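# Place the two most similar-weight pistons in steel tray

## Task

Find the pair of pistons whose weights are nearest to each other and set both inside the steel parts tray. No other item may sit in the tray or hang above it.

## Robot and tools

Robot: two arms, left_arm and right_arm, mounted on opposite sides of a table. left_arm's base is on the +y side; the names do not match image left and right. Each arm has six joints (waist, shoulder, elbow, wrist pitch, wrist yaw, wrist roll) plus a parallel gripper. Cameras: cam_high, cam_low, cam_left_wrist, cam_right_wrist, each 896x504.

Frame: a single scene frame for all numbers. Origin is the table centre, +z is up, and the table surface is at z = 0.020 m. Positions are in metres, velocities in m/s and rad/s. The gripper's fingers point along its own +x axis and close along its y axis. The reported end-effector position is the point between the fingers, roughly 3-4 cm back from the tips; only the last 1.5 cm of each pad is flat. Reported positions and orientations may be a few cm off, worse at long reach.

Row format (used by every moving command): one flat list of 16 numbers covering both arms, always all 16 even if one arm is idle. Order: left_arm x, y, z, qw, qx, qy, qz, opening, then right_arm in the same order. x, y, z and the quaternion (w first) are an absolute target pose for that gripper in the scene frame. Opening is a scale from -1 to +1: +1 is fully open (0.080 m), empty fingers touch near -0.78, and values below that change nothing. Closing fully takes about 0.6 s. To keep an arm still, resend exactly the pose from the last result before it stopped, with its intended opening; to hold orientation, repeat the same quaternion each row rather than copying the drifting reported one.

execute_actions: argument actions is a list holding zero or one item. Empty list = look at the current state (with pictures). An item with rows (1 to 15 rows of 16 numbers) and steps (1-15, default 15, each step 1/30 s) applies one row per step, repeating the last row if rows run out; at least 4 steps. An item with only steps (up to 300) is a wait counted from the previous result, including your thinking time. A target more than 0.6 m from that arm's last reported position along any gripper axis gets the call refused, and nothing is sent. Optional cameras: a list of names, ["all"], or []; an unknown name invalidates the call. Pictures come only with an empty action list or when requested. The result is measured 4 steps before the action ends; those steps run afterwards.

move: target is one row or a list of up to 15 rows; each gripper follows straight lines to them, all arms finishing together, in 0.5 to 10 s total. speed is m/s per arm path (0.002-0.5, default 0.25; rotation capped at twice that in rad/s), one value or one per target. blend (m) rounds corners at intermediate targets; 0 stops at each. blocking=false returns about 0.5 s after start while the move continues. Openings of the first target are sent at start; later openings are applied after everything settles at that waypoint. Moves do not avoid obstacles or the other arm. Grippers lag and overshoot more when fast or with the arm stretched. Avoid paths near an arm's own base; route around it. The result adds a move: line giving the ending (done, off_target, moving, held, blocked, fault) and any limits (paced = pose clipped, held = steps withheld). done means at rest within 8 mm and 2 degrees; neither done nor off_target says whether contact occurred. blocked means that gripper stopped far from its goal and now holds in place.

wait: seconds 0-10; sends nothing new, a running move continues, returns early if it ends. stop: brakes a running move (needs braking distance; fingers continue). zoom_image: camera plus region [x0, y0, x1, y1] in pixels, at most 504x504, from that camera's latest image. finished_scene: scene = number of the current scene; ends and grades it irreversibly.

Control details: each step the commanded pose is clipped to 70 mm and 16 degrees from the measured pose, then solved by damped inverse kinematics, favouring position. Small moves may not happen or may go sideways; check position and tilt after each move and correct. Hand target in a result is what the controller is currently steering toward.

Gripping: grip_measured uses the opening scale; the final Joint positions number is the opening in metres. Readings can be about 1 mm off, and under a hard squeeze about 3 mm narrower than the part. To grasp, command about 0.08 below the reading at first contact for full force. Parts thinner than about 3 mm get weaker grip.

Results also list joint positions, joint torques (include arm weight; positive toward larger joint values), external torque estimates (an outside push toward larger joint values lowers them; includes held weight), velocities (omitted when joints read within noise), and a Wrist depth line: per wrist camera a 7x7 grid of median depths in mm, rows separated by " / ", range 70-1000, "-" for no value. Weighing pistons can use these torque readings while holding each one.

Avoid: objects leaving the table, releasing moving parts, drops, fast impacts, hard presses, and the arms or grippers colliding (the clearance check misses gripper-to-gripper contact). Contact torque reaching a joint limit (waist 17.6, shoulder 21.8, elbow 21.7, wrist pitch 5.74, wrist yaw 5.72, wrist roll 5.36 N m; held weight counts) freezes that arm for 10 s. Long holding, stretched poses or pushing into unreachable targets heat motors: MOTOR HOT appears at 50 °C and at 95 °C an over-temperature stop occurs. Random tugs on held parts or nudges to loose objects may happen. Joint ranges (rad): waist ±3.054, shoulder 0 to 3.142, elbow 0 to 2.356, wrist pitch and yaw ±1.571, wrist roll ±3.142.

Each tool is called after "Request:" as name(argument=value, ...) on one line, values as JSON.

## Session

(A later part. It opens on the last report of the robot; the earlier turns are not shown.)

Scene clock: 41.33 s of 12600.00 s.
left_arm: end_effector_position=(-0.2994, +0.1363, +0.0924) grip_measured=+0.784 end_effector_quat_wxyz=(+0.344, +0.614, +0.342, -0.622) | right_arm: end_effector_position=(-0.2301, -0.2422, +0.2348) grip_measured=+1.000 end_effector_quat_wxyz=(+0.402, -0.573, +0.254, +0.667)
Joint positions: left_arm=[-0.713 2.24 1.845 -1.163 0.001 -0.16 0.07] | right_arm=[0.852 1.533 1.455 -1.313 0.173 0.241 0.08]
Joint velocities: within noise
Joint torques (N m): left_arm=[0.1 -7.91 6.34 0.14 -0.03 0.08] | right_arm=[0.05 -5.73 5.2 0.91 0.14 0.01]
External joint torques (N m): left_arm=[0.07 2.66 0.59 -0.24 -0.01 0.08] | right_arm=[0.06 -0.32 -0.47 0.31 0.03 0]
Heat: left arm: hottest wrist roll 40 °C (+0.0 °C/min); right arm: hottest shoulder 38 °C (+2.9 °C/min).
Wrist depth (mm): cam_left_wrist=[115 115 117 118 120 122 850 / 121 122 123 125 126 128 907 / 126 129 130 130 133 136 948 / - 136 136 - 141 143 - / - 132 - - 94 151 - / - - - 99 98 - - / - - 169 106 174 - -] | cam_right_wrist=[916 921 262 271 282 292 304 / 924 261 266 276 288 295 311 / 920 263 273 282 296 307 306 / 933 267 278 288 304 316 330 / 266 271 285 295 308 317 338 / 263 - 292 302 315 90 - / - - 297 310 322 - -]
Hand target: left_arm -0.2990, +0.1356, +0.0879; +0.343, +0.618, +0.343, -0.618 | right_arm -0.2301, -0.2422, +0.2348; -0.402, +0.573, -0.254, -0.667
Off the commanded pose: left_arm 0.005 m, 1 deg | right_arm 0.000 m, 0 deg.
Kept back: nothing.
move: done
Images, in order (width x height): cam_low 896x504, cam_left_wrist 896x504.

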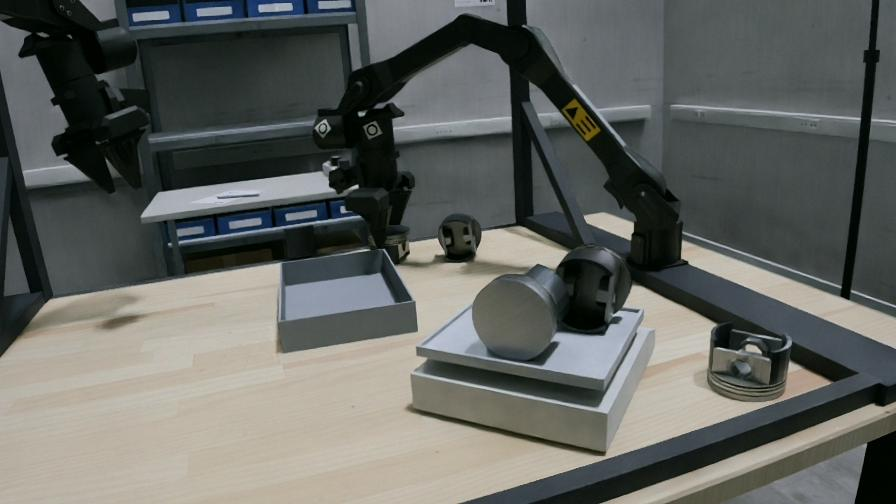

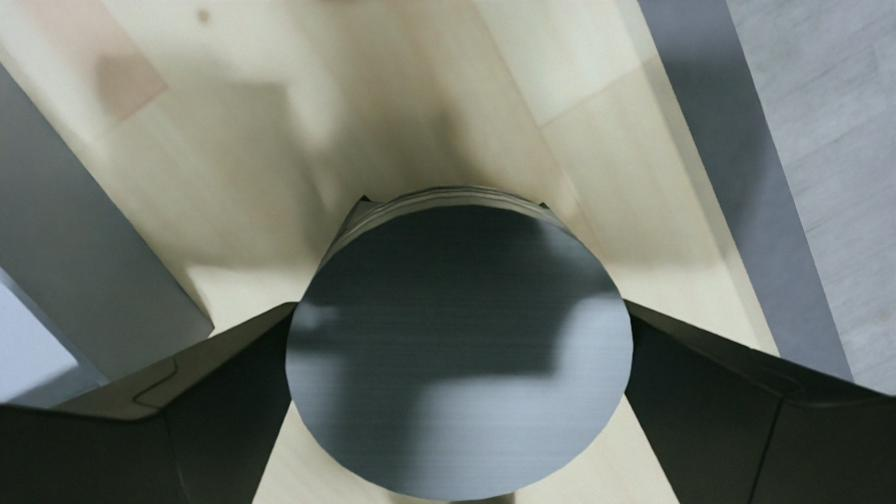

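Request:
move(target=[[-0.299, 0.1355, 0.17, 0.3428, 0.6185, 0.3428, -0.6185, 0.6, -0.2301, -0.2422, 0.2348, 0.402, -0.573, 0.254, 0.667, 1],[-0.1, 0.17, 0.25, 0.5, 0.5, 0.5, -0.5, 0.6, -0.2301, -0.2422, 0.2348, 0.402, -0.573, 0.254, 0.667, 1],[0.13, 0.135, 0.25, 0.6533, 0.2706, 0.6533, -0.2706, 0.6, -0.2301, -0.2422, 0.2348, 0.402, -0.573, 0.254, 0.667, 1]], blend=[0.03,0.05,0], speed=0.3)

Scene clock: 44.80 s of 12600.00 s.
left_arm: end_effector_position=(+0.1291, +0.1376, +0.2482) grip_measured=+0.784 end_effector_quat_wxyz=(+0.667, +0.257, +0.638, -0.286) | right_arm: end_effector_position=(-0.2301, -0.2422, +0.2348) grip_measured=+1.000 end_effector_quat_wxyz=(+0.402, -0.573, +0.254, +0.667)
Joint positions: left_arm=[0.415 1.885 1.936 -1.563 0 -0.373 0.07] | right_arm=[0.852 1.533 1.455 -1.313 0.173 0.241 0.08]
Joint velocities: within noise
Joint torques (N m): left_arm=[-0.17 -6.45 6.92 0.41 -0.02 -0.13] | right_arm=[0.01 -5.79 5.37 0.94 0.1 0.04]
External joint torques (N m): left_arm=[-0.17 1.52 1.34 -0.02 0 -0.13] | right_arm=[0 -0.39 -0.27 0.36 -0.01 0.04]
Heat: left arm: hottest shoulder 40 °C (+8.0 °C/min); right arm: hottest shoulder 38 °C (+2.7 °C/min).
Wrist depth (mm): cam_left_wrist=[249 150 203 210 271 274 276 / 265 211 214 219 284 286 286 / 217 200 225 228 295 298 302 / 164 164 - - 307 315 319 / 308 173 - - 94 329 340 / - - - 99 98 - - / - - 352 105 373 - -] | cam_right_wrist=[909 921 263 272 281 291 303 / 915 261 266 277 287 295 313 / 936 262 274 283 294 307 306 / 933 268 278 287 302 316 331 / 265 272 285 297 308 318 339 / 262 - 292 302 315 90 - / - - 297 309 323 - -]
Hand target: left_arm +0.1300, +0.1352, +0.2496; +0.670, +0.255, +0.636, -0.286 | right_arm -0.2301, -0.2422, +0.2348; -0.402, +0.573, -0.254, -0.667
Off the commanded pose: left_arm 0.003 m, 3 deg | right_arm 0.000 m, 0 deg.
joint sent to its limit (left arm) — joint 4 (wrist pitch), lower limit.
Kept back: nothing.
move: off_target (left_arm)

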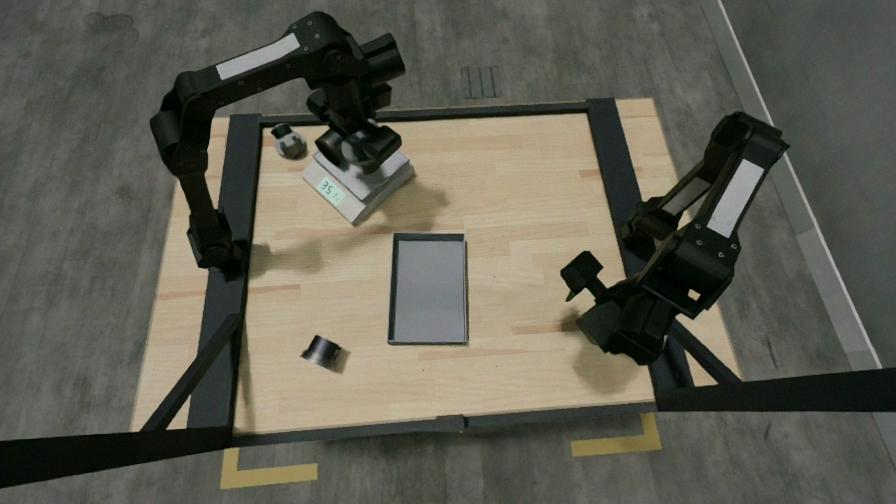

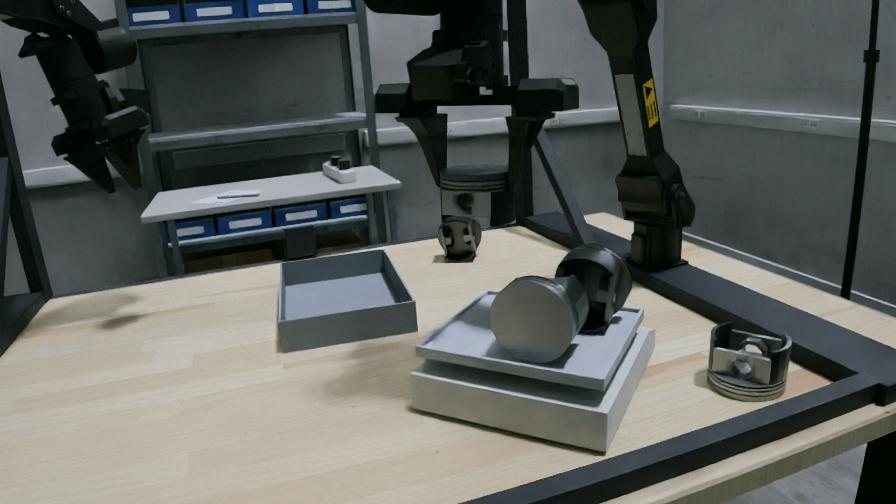

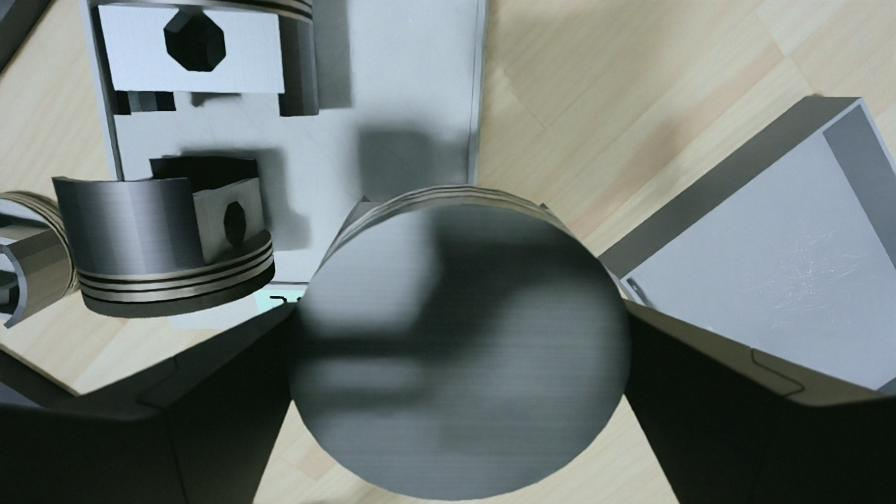

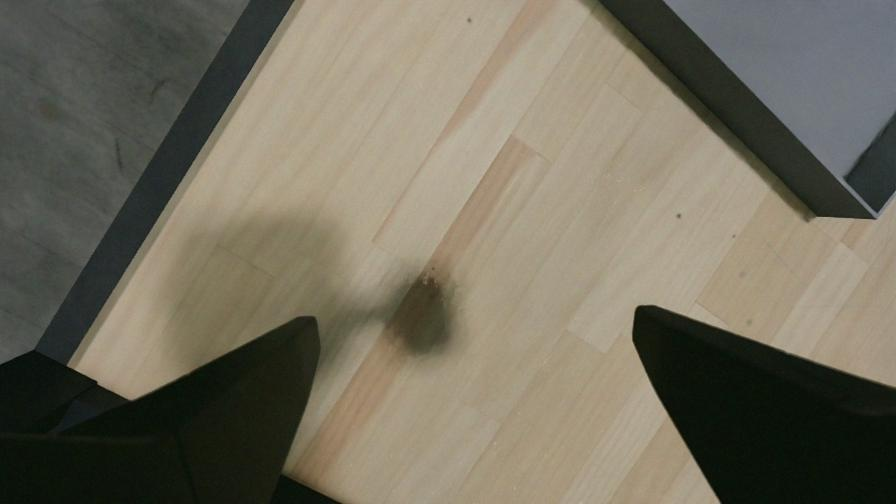

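Request:
move(target=[[0.149, 0.154, 0.235, 0.2706, 0.6533, 0.2706, -0.6533, 0.6, -0.2301, -0.2422, 0.2348, 0.402, -0.573, 0.254, 0.667, 1],[0.149, 0.154, 0.17, 0.2706, 0.6533, 0.2706, -0.6533, 0.6, -0.2301, -0.2422, 0.2348, 0.402, -0.573, 0.254, 0.667, 1]], blend=[0.02,0], speed=[0.4,0.15])

Scene clock: 48.57 s of 12600.00 s.
left_arm: end_effector_position=(+0.1481, +0.1517, +0.1665) grip_measured=+0.785 end_effector_quat_wxyz=(+0.267, +0.652, +0.274, -0.655) | right_arm: end_effector_position=(-0.2301, -0.2422, +0.2348) grip_measured=+1.000 end_effector_quat_wxyz=(+0.402, -0.573, +0.254, +0.667)
Joint positions: left_arm=[0.481 1.885 1.609 -1.306 0.003 1.261 0.07] | right_arm=[0.852 1.533 1.455 -1.313 0.173 0.241 0.08]
Joint velocities: within noise
Joint torques (N m): left_arm=[0.31 -9.15 4.76 0.4 -0.04 0.15] | right_arm=[0.07 -5.77 5.17 0.92 0.13 -0.01]
External joint torques (N m): left_arm=[0.36 -0.98 -0.98 0.1 -0.1 0.15] | right_arm=[0.1 -0.28 -0.57 0.3 0.01 -0.02]
Heat: left arm: hottest shoulder 40 °C (+7.4 °C/min); right arm: hottest shoulder 39 °C (+3.7 °C/min).
Wrist depth (mm): cam_left_wrist=[181 182 185 189 192 196 200 / 184 154 156 163 197 206 211 / 195 141 145 145 153 218 223 / 206 149 - - 191 232 237 / 221 154 - - 94 244 251 / - - - 99 98 - - / - - 127 105 126 - -] | cam_right_wrist=[912 916 261 272 282 291 302 / 930 260 267 278 290 297 312 / 939 262 273 283 294 308 306 / 944 268 278 290 302 316 332 / 266 271 284 296 306 316 339 / 262 - 290 303 315 90 - / - - 298 310 323 - -]
Hand target: left_arm +0.1489, +0.1540, +0.1700; +0.270, +0.653, +0.271, -0.653 | right_arm -0.2301, -0.2422, +0.2348; -0.402, +0.573, -0.254, -0.667
Off the commanded pose: left_arm 0.004 m, 1 deg | right_arm 0.000 m, 0 deg.
Kept back: nothing.
move: done

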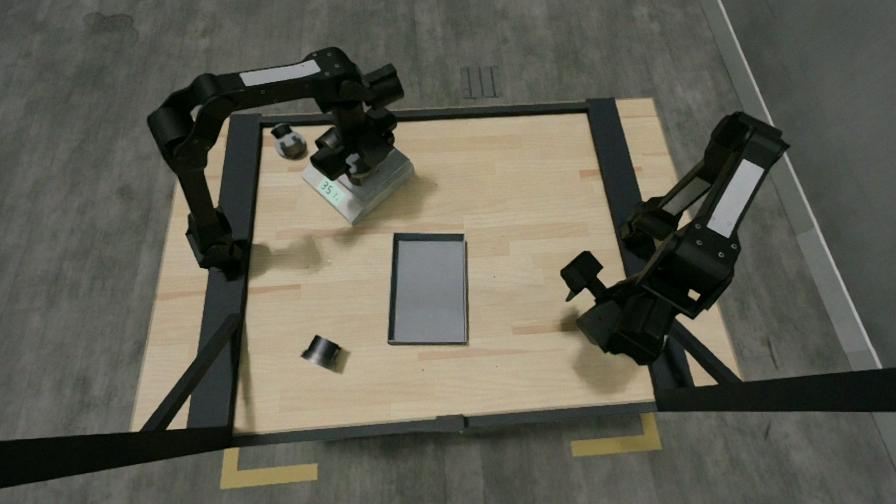

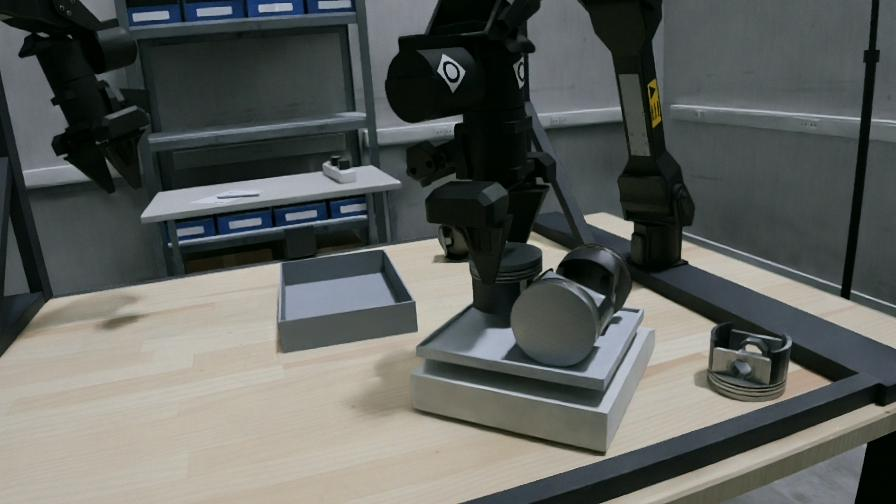

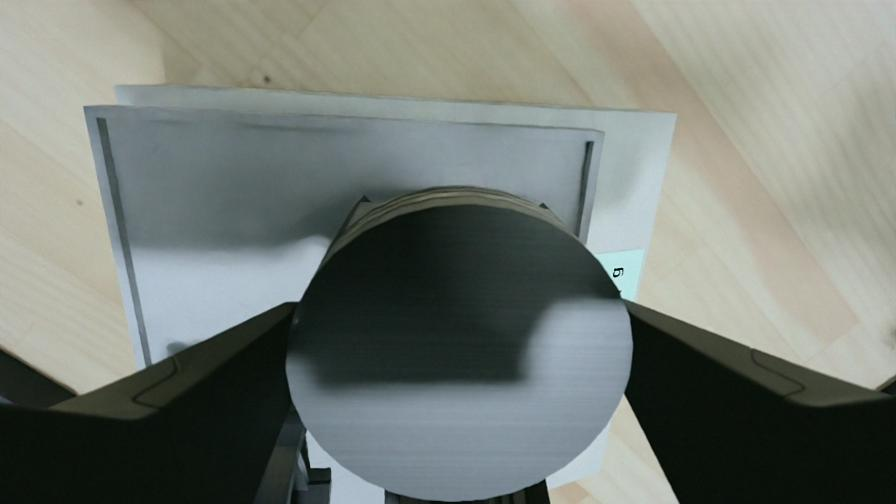

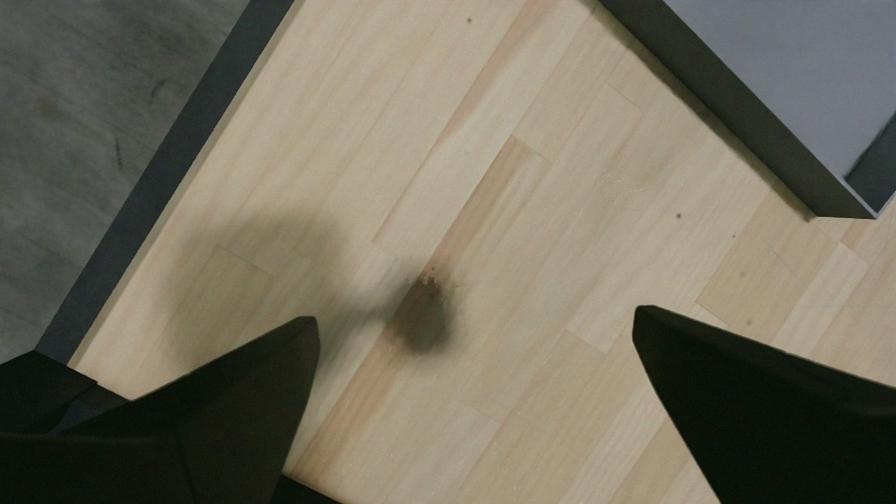

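Request:
move(target=[[0.153, 0.1575, 0.168, 0.2706, 0.6533, 0.2706, -0.6533, 0.6, -0.2301, -0.2422, 0.2348, 0.402, -0.573, 0.254, 0.667, 1],[0.153, 0.1575, 0.158, 0.2706, 0.6533, 0.2706, -0.6533, 0.6, -0.2301, -0.2422, 0.2348, 0.402, -0.573, 0.254, 0.667, 1]], blend=[0.003,0], speed=[0.08,0.05])

Request:
zoom_image(camera="cam_low", region=[400, 200, 720, 460])

Request:
zoom_image(camera="cam_high", region=[290, 110, 430, 240])

Scene clock: 49.67 s of 12600.00 s.
left_arm: end_effector_position=(+0.1526, +0.1556, +0.1552) grip_measured=+0.785 end_effector_quat_wxyz=(+0.268, +0.652, +0.274, -0.654) | right_arm: end_effector_position=(-0.2301, -0.2422, +0.2348) grip_measured=+1.000 end_effector_quat_wxyz=(+0.402, -0.573, +0.254, +0.667)
Joint positions: left_arm=[0.497 1.88 1.558 -1.257 0.002 1.276 0.07] | right_arm=[0.852 1.533 1.455 -1.313 0.173 0.241 0.08]
Joint velocities: within noise
Joint torques (N m): left_arm=[0.22 -8.84 4.73 0.43 -0.02 0.15] | right_arm=[-0.12 -5.81 5.36 0.91 0.1 -0.01]
External joint torques (N m): left_arm=[0.18 -0.75 -0.98 0.13 -0.06 0.15] | right_arm=[-0.12 -0.37 -0.36 0.29 -0.01 -0.01]
Heat: left arm: hottest shoulder 41 °C (+8.5 °C/min); right arm: hottest shoulder 39 °C (+3.6 °C/min).
Wrist depth (mm): cam_left_wrist=[169 172 175 178 182 185 188 / 123 126 142 131 152 192 201 / - 130 132 134 139 206 210 / 139 138 138 - 175 219 223 / 206 143 - - 94 228 239 / - - - 99 98 - - / - - 104 105 117 - -] | cam_right_wrist=[910 917 261 272 282 290 303 / 922 260 266 278 288 295 313 / 943 263 273 282 296 308 307 / 942 268 278 289 302 315 330 / 265 272 285 294 305 318 340 / 261 - 292 302 315 90 - / - - 297 312 324 - -]
Hand target: left_arm +0.1529, +0.1575, +0.1580; +0.271, +0.653, +0.271, -0.653 | right_arm -0.2301, -0.2422, +0.2348; -0.402, +0.573, -0.254, -0.667
Off the commanded pose: left_arm 0.003 m, 0 deg | right_arm 0.000 m, 0 deg.
Kept back: nothing.
move: done; blend cut to 0.0028 m at target 1

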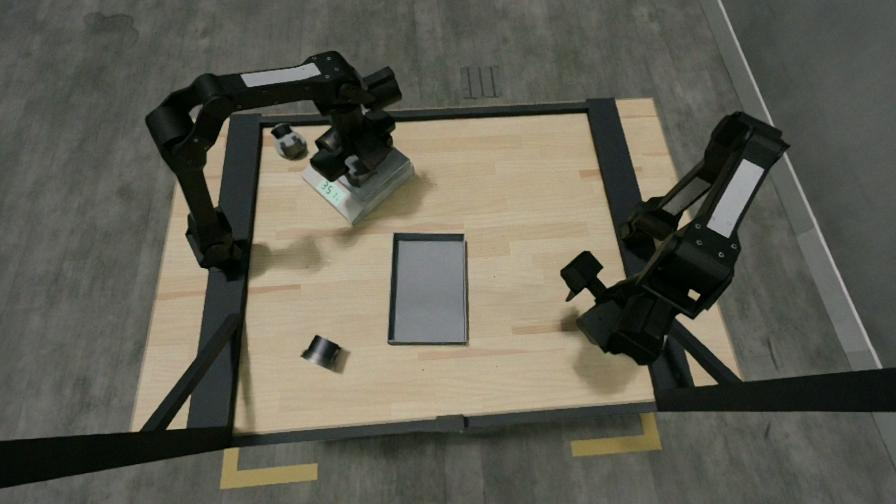

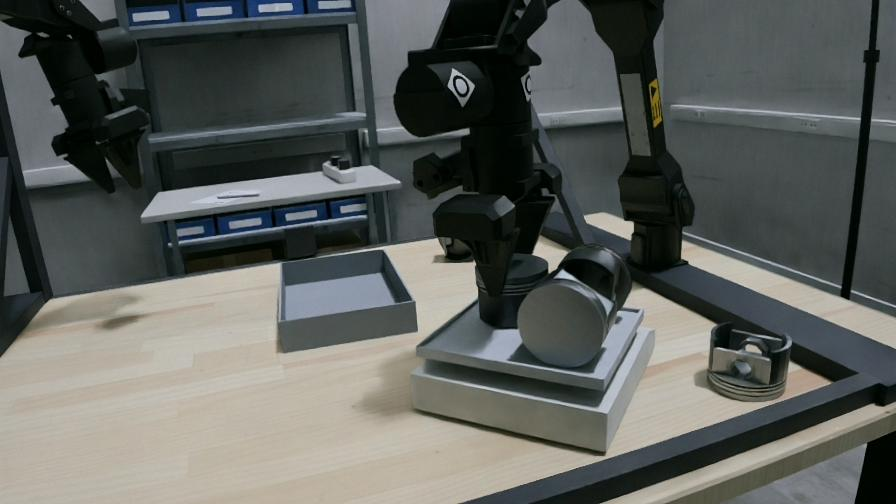

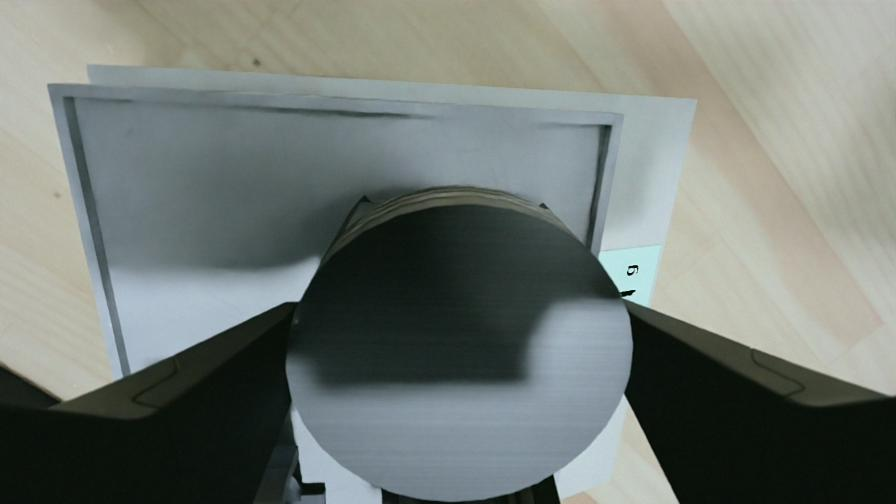

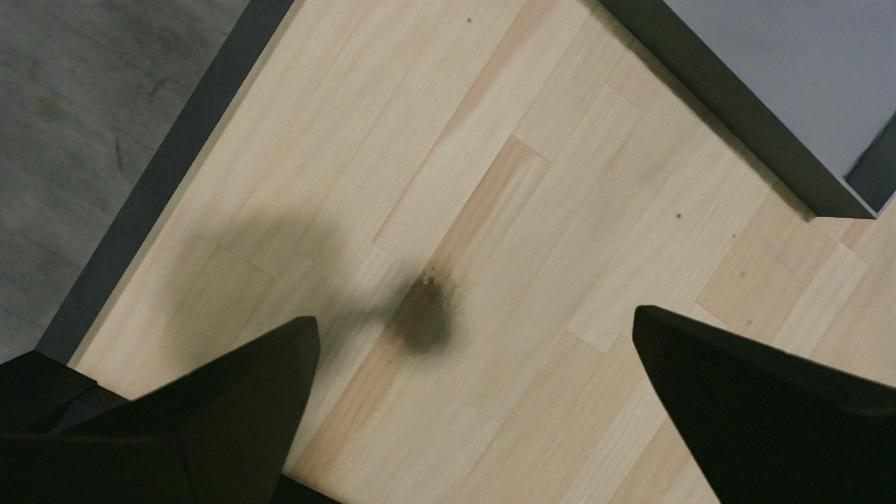

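Scaled by 1.575.

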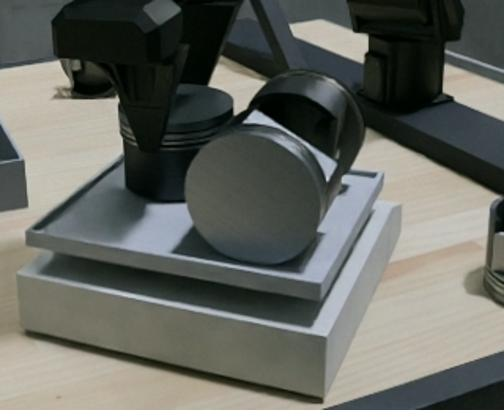

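Scaled by 3.600.

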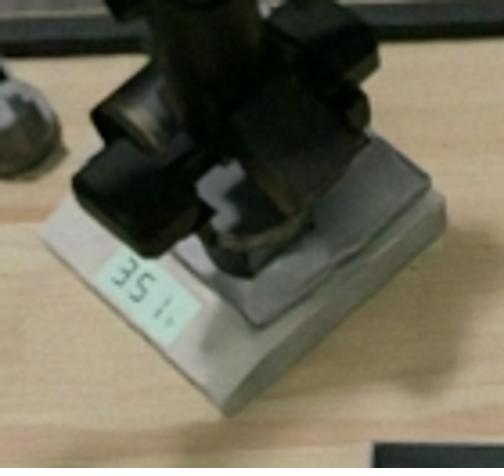

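Request:
move(target=[[0.153, 0.1575, 0.154, 0.2706, 0.6533, 0.2706, -0.6533, 0.6, -0.2301, -0.2422, 0.2348, 0.402, -0.573, 0.254, 0.667, 1]], speed=[0.04], cameras=["cam_high"])

Request:
zoom_image(camera="cam_high", region=[290, 110, 430, 240])

Scene clock: 50.60 s of 12600.00 s.
left_arm: end_effector_position=(+0.1525, +0.1557, +0.1522) grip_measured=+0.785 end_effector_quat_wxyz=(+0.269, +0.652, +0.273, -0.654) | right_arm: end_effector_position=(-0.2301, -0.2422, +0.2348) grip_measured=+1.000 end_effector_quat_wxyz=(+0.402, -0.573, +0.254, +0.667)
Joint positions: left_arm=[0.497 1.879 1.545 -1.243 0.002 1.276 0.07] | right_arm=[0.852 1.533 1.455 -1.313 0.173 0.241 0.08]
Joint velocities: within noise
Joint torques (N m): left_arm=[0.19 -8.55 4.6 0.55 -0.02 0.15] | right_arm=[0.01 -5.66 5.26 0.9 0.11 -0.02]
External joint torques (N m): left_arm=[0.19 -0.47 -1.09 0.26 -0.07 0.15] | right_arm=[0.01 -0.21 -0.42 0.31 -0.01 -0.02]
Heat: left arm: hottest shoulder 41 °C (+8.3 °C/min); right arm: hottest shoulder 39 °C (+3.6 °C/min).
Wrist depth (mm): cam_left_wrist=[168 170 174 175 179 183 185 / - 123 127 129 150 189 196 / - 129 130 132 135 203 207 / 135 136 136 - 171 214 220 / 200 141 - - 94 224 235 / - - - 98 98 - - / - - 120 105 117 - -] | cam_right_wrist=[906 930 261 271 282 291 304 / 920 261 266 278 289 295 312 / 929 263 272 283 294 308 305 / 938 267 277 290 303 316 330 / 265 272 286 296 307 318 340 / 261 - 290 302 313 90 - / - - 295 310 324 - -]
Hand target: left_arm +0.1529, +0.1575, +0.1540; +0.271, +0.653, +0.271, -0.653 | right_arm -0.2301, -0.2422, +0.2348; -0.402, +0.573, -0.254, -0.667
Off the commanded pose: left_arm 0.003 m, 0 deg | right_arm 0.000 m, 0 deg.
Kept back: nothing.
move: done
Images, in order (width x height): cam_high 896x504.

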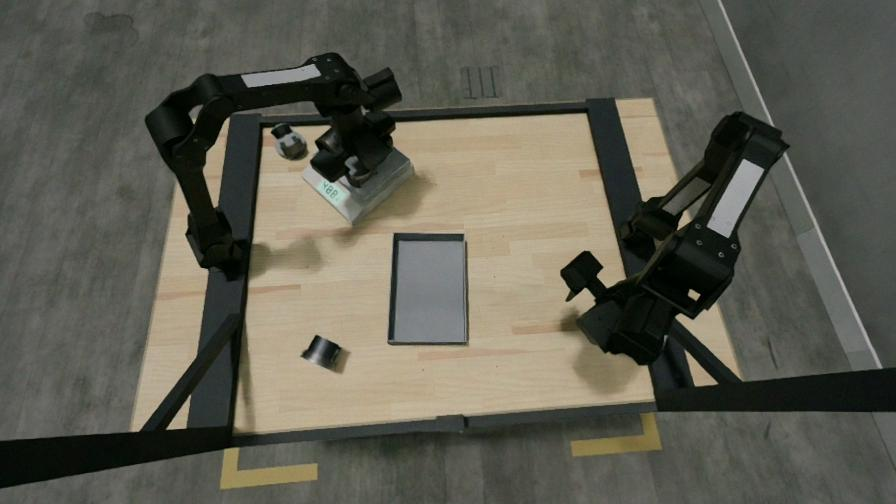

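Scaled by 3.600.

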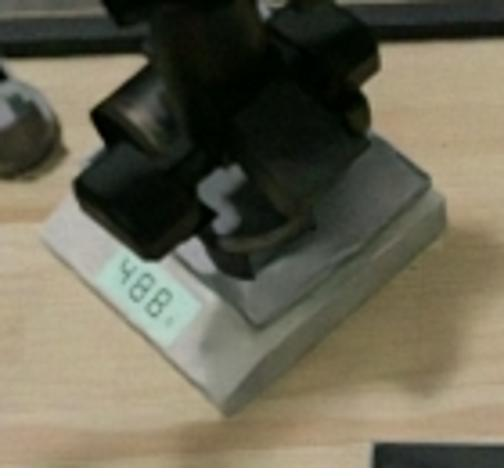

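Request:
move(target=[[0.153, 0.1575, 0.1555, 0.2706, 0.6533, 0.2706, -0.6533, 0.85, -0.2301, -0.2422, 0.2348, 0.402, -0.573, 0.254, 0.667, 1],[0.153, 0.1575, 0.1555, 0.2706, 0.6533, 0.2706, -0.6533, 1, -0.2301, -0.2422, 0.2348, 0.402, -0.573, 0.254, 0.667, 1]], speed=[0.04], cameras=["cam_high","cam_low","cam_left_wrist"])

Request:
zoom_image(camera="cam_high", region=[310, 165, 370, 225])

speed must be one number or one for each of the 2 targets, got a list of 1; nothing of the call was run

Scaled by 8.400.

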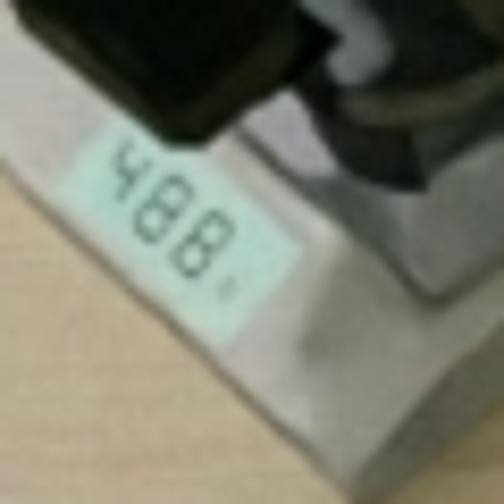

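Request:
move(target=[[0.153, 0.1575, 0.1555, 0.2706, 0.6533, 0.2706, -0.6533, 0.85, -0.2301, -0.2422, 0.2348, 0.402, -0.573, 0.254, 0.667, 1],[0.153, 0.1575, 0.1555, 0.2706, 0.6533, 0.2706, -0.6533, 1, -0.2301, -0.2422, 0.2348, 0.402, -0.573, 0.254, 0.667, 1]], speed=0.04, cameras=["cam_high","cam_low","cam_left_wrist"])

Request:
zoom_image(camera="cam_high", region=[310, 165, 370, 225])

Scene clock: 52.80 s of 12600.00 s.
left_arm: end_effector_position=(+0.1524, +0.1559, +0.1531) grip_measured=+1.000 end_effector_quat_wxyz=(+0.269, +0.652, +0.273, -0.654) | right_arm: end_effector_position=(-0.2301, -0.2422, +0.2348) grip_measured=+1.000 end_effector_quat_wxyz=(+0.402, -0.573, +0.254, +0.667)
Joint positions: left_arm=[0.497 1.877 1.545 -1.244 0.002 1.277 0.08] | right_arm=[0.852 1.533 1.455 -1.313 0.173 0.241 0.08]
Joint velocities: within noise
Joint torques (N m): left_arm=[0.19 -8.32 5.16 0.26 -0.02 0.15] | right_arm=[-0.02 -5.6 5.33 0.94 0.14 0.03]
External joint torques (N m): left_arm=[0.16 -0.2 -0.6 -0.07 -0.07 0.15] | right_arm=[-0.04 -0.24 -0.34 0.32 0.03 0.02]
Heat: left arm: hottest shoulder 41 °C (+8.0 °C/min); right arm: hottest shoulder 39 °C (+3.4 °C/min).
Wrist depth (mm): cam_left_wrist=[170 171 175 177 180 184 186 / 123 124 141 130 151 190 197 / - 130 131 133 137 203 208 / 138 136 137 - 168 215 221 / 205 142 - - 98 225 235 / - - 101 101 101 87 - / - - 164 108 207 - -] | cam_right_wrist=[903 933 261 272 281 289 303 / 917 262 267 277 289 295 312 / 931 263 274 284 295 307 304 / 950 267 278 289 303 315 330 / 266 271 285 296 307 318 338 / 262 - 291 304 315 90 - / - - 298 310 323 - -]
Hand target: left_arm +0.1529, +0.1575, +0.1555; +0.270, +0.653, +0.271, -0.653 | right_arm -0.2301, -0.2422, +0.2348; -0.402, +0.573, -0.254, -0.667
Off the commanded pose: left_arm 0.003 m, 0 deg | right_arm 0.000 m, 0 deg.
Kept back: nothing.
move: done
Images, in order (width x height): cam_high 896x504, cam_low 896x504, cam_left_wrist 896x504.

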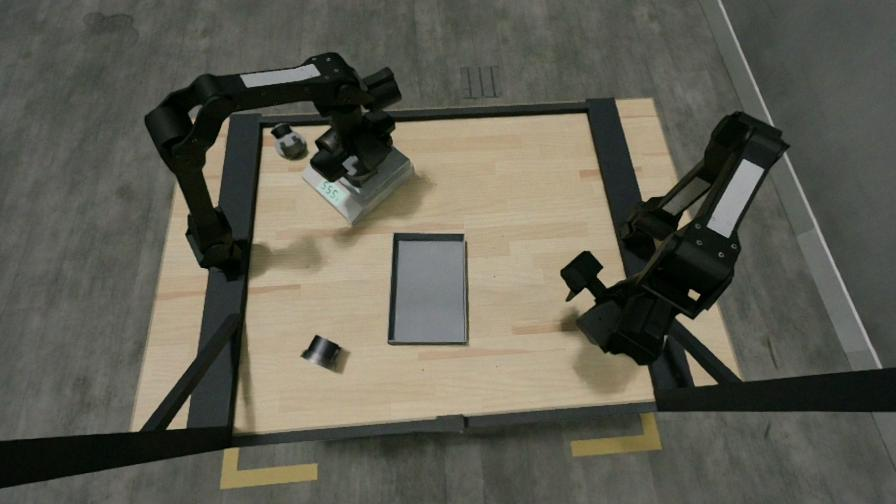

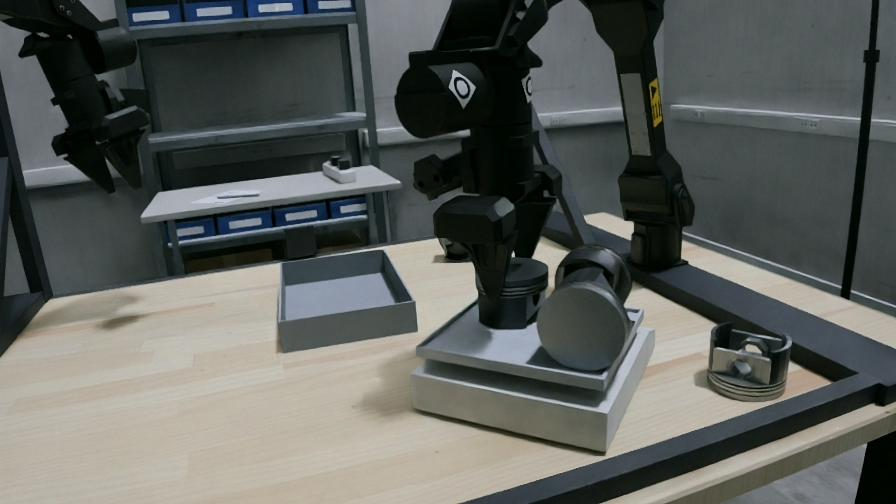

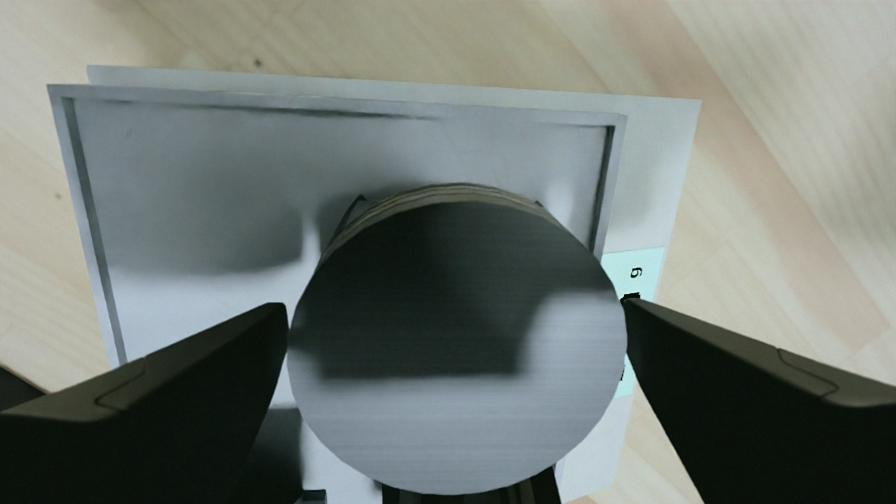

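Scaled by 8.400.

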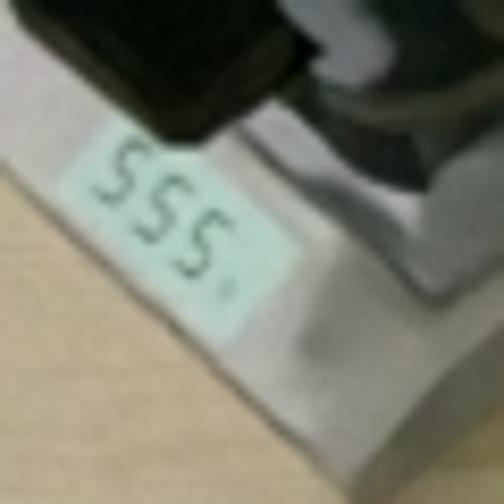

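Request:
move(target=[[0.153, 0.1575, 0.21, 0.2706, 0.6533, 0.2706, -0.6533, 1, -0.2301, -0.2422, 0.2348, 0.402, -0.573, 0.254, 0.667, 1],[0.07, 0.17, 0.24, 0.5, 0.5, 0.5, -0.5, 1, -0.2301, -0.2422, 0.2348, 0.402, -0.573, 0.254, 0.667, 1]], speed=[0.1,0.3], blend=[0.01,0])

Request:
zoom_image(camera="cam_left_wrist", region=[200, 180, 450, 400])

Scene clock: 55.33 s of 12600.00 s.
left_arm: end_effector_position=(+0.0715, +0.1674, +0.2403) grip_measured=+1.000 end_effector_quat_wxyz=(+0.501, +0.499, +0.499, -0.502) | right_arm: end_effector_position=(-0.2301, -0.2422, +0.2348) grip_measured=+1.000 end_effector_quat_wxyz=(+0.402, -0.573, +0.254, +0.667)
Joint positions: left_arm=[0.282 1.728 1.708 -1.547 0.002 0.278 0.08] | right_arm=[0.852 1.533 1.455 -1.313 0.173 0.241 0.08]
Joint velocities: within noise
Joint torques (N m): left_arm=[-0.35 -7 4.23 0.29 -0.05 -0.13] | right_arm=[0.06 -5.78 5.39 0.91 0.11 0.01]
External joint torques (N m): left_arm=[-0.35 -0.14 -1.41 -0.07 -0.06 -0.13] | right_arm=[0.06 -0.36 -0.3 0.3 0 0.01]
Heat: left arm: hottest shoulder 41 °C (+7.6 °C/min); right arm: hottest shoulder 39 °C (+3.3 °C/min).
Wrist depth (mm): cam_left_wrist=[194 196 250 257 255 259 263 / 204 202 210 270 274 277 282 / 215 169 179 279 290 295 299 / 225 179 227 299 306 315 315 / 168 183 281 322 319 327 339 / - - 339 345 348 87 - / - - 361 362 368 - -] | cam_right_wrist=[913 914 261 271 281 292 302 / 937 262 268 278 288 294 313 / 946 263 273 282 295 309 307 / 948 268 279 288 301 315 330 / 265 271 284 295 308 319 339 / 262 - 293 304 315 90 - / - - 298 309 323 - -]
Hand target: left_arm +0.0700, +0.1699, +0.2400; +0.500, +0.500, +0.500, -0.500 | right_arm -0.2301, -0.2422, +0.2348; -0.402, +0.573, -0.254, -0.667
Off the commanded pose: left_arm 0.003 m, 0 deg | right_arm 0.000 m, 0 deg.
Kept back: nothing.
move: done

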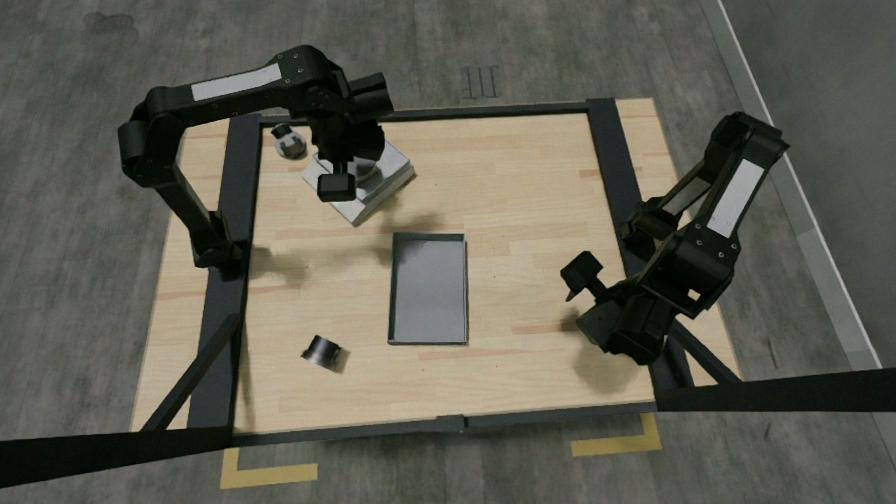

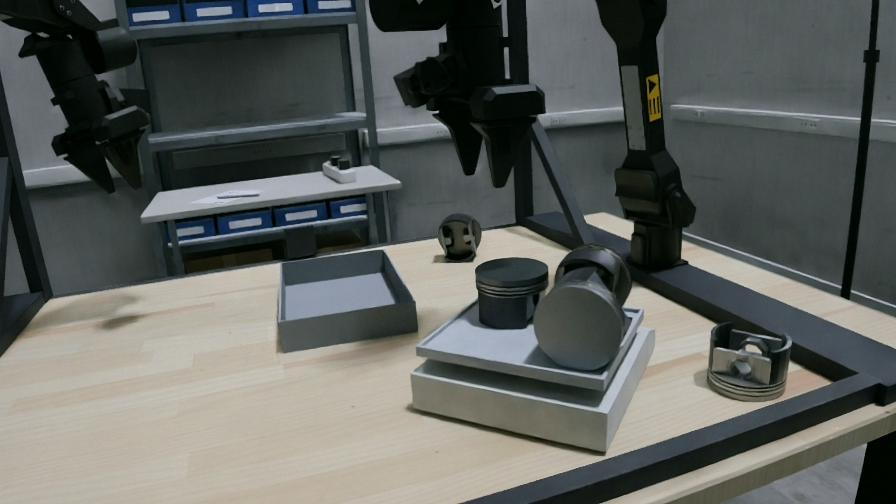

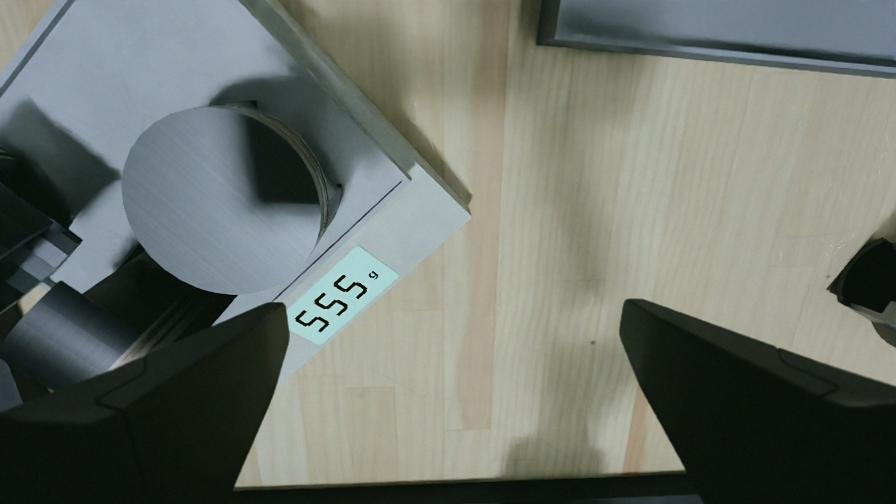

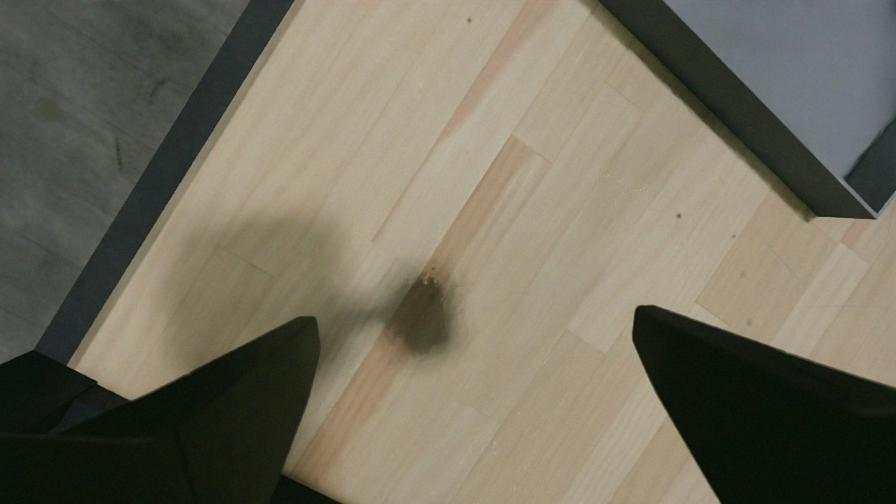

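Scaled by 2.016.

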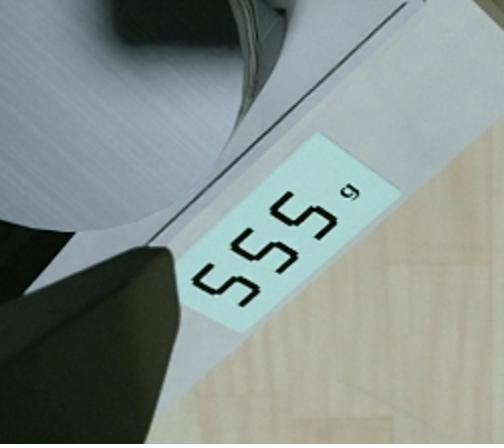

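Request:
move(target=[[0.153, 0.1575, 0.21, 0.2706, 0.6533, 0.2706, -0.6533, 1, -0.2301, -0.2422, 0.2348, 0.402, -0.573, 0.254, 0.667, 1],[0.153, 0.1575, 0.1555, 0.2706, 0.6533, 0.2706, -0.6533, 1, -0.2301, -0.2422, 0.2348, 0.402, -0.573, 0.254, 0.667, 1],[0.153, 0.1575, 0.1555, 0.2706, 0.6533, 0.2706, -0.6533, 0.6, -0.2301, -0.2422, 0.2348, 0.402, -0.573, 0.254, 0.667, 1],[0.15, 0.154, 0.23, 0.2706, 0.6533, 0.2706, -0.6533, 0.6, -0.2301, -0.2422, 0.2348, 0.402, -0.573, 0.254, 0.667, 1]], speed=[0.3,0.1,0.05,0.15])

Scene clock: 59.57 s of 12600.00 s.
left_arm: end_effector_position=(+0.1498, +0.1568, +0.2283) grip_measured=+0.764 end_effector_quat_wxyz=(+0.268, +0.653, +0.273, -0.654) | right_arm: end_effector_position=(-0.2301, -0.2422, +0.2348) grip_measured=+1.000 end_effector_quat_wxyz=(+0.402, -0.573, +0.254, +0.667)
Joint positions: left_arm=[0.492 1.889 1.861 -1.55 0.001 1.272 0.069] | right_arm=[0.852 1.533 1.455 -1.313 0.173 0.241 0.08]
Joint velocities: within noise
Joint torques (N m): left_arm=[-0.38 -6.5 7 0.25 0.02 -0.13] | right_arm=[0.04 -5.6 5.15 0.9 0.12 0.04]
External joint torques (N m): left_arm=[-0.39 1.52 1.42 -0.07 -0.03 -0.13] | right_arm=[0.06 -0.24 -0.52 0.28 0 0.04]
Heat: left arm: hottest shoulder 42 °C (+8.1 °C/min); right arm: hottest shoulder 39 °C (+3.0 °C/min).
Wrist depth (mm): cam_left_wrist=[234 237 242 245 250 254 257 / 246 208 198 203 255 267 272 / 257 255 205 206 245 283 288 / 271 268 100 97 291 300 306 / 277 285 103 103 105 315 314 / - - 108 111 111 - - / - - 318 177 351 - -] | cam_right_wrist=[897 926 260 271 281 292 304 / 926 261 267 277 289 295 313 / 938 264 272 283 295 307 304 / 947 267 278 288 303 317 330 / 265 271 285 296 308 318 340 / 263 - 292 303 315 90 - / - - 296 310 322 - -]
Hand target: left_arm +0.1500, +0.1541, +0.2300; +0.271, +0.653, +0.271, -0.653 | right_arm -0.2301, -0.2422, +0.2348; -0.402, +0.573, -0.254, -0.667
Off the commanded pose: left_arm 0.003 m, 0 deg | right_arm 0.000 m, 0 deg.
Kept back: nothing.
move: done

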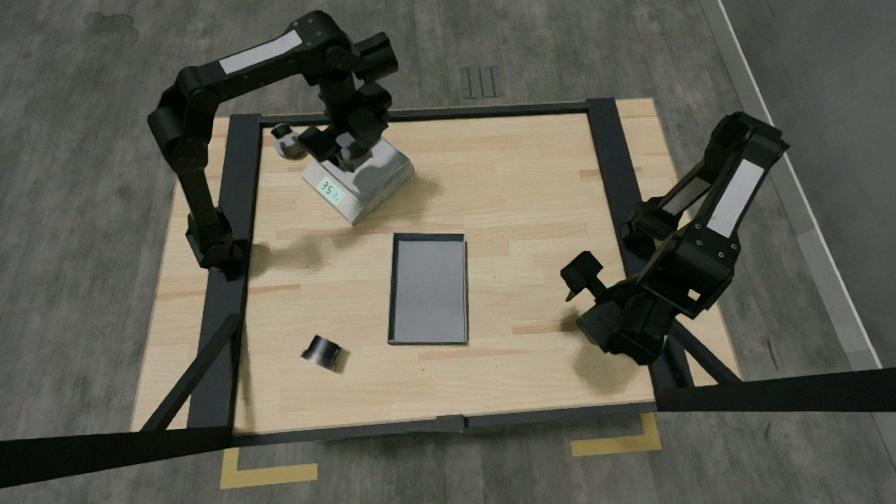

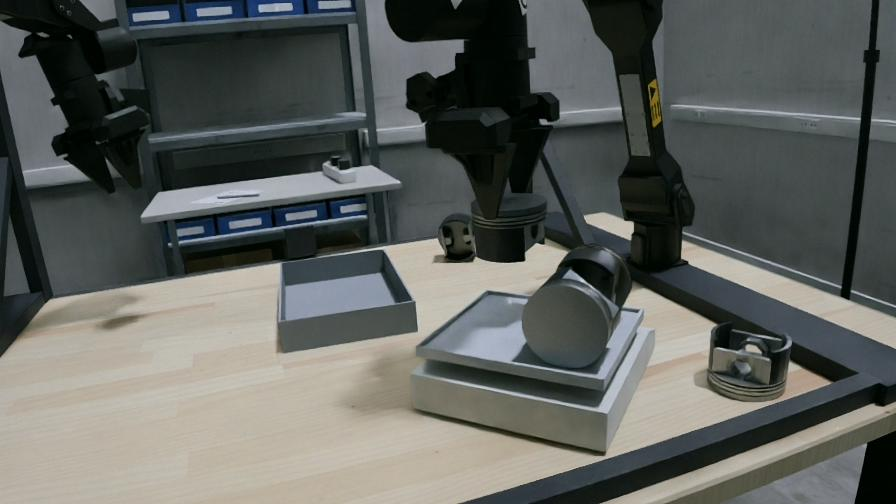

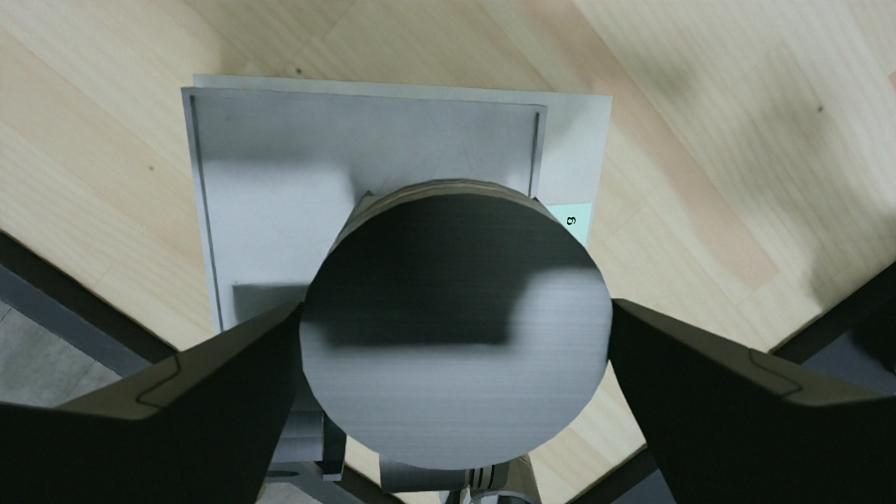

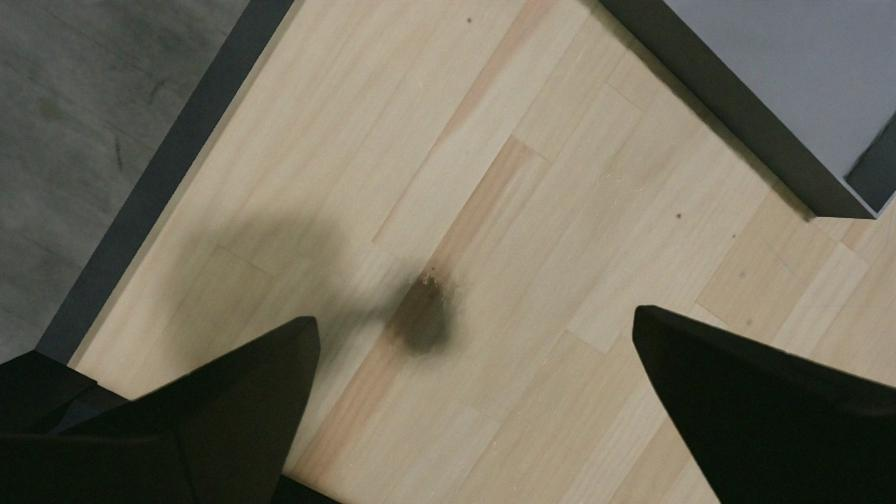

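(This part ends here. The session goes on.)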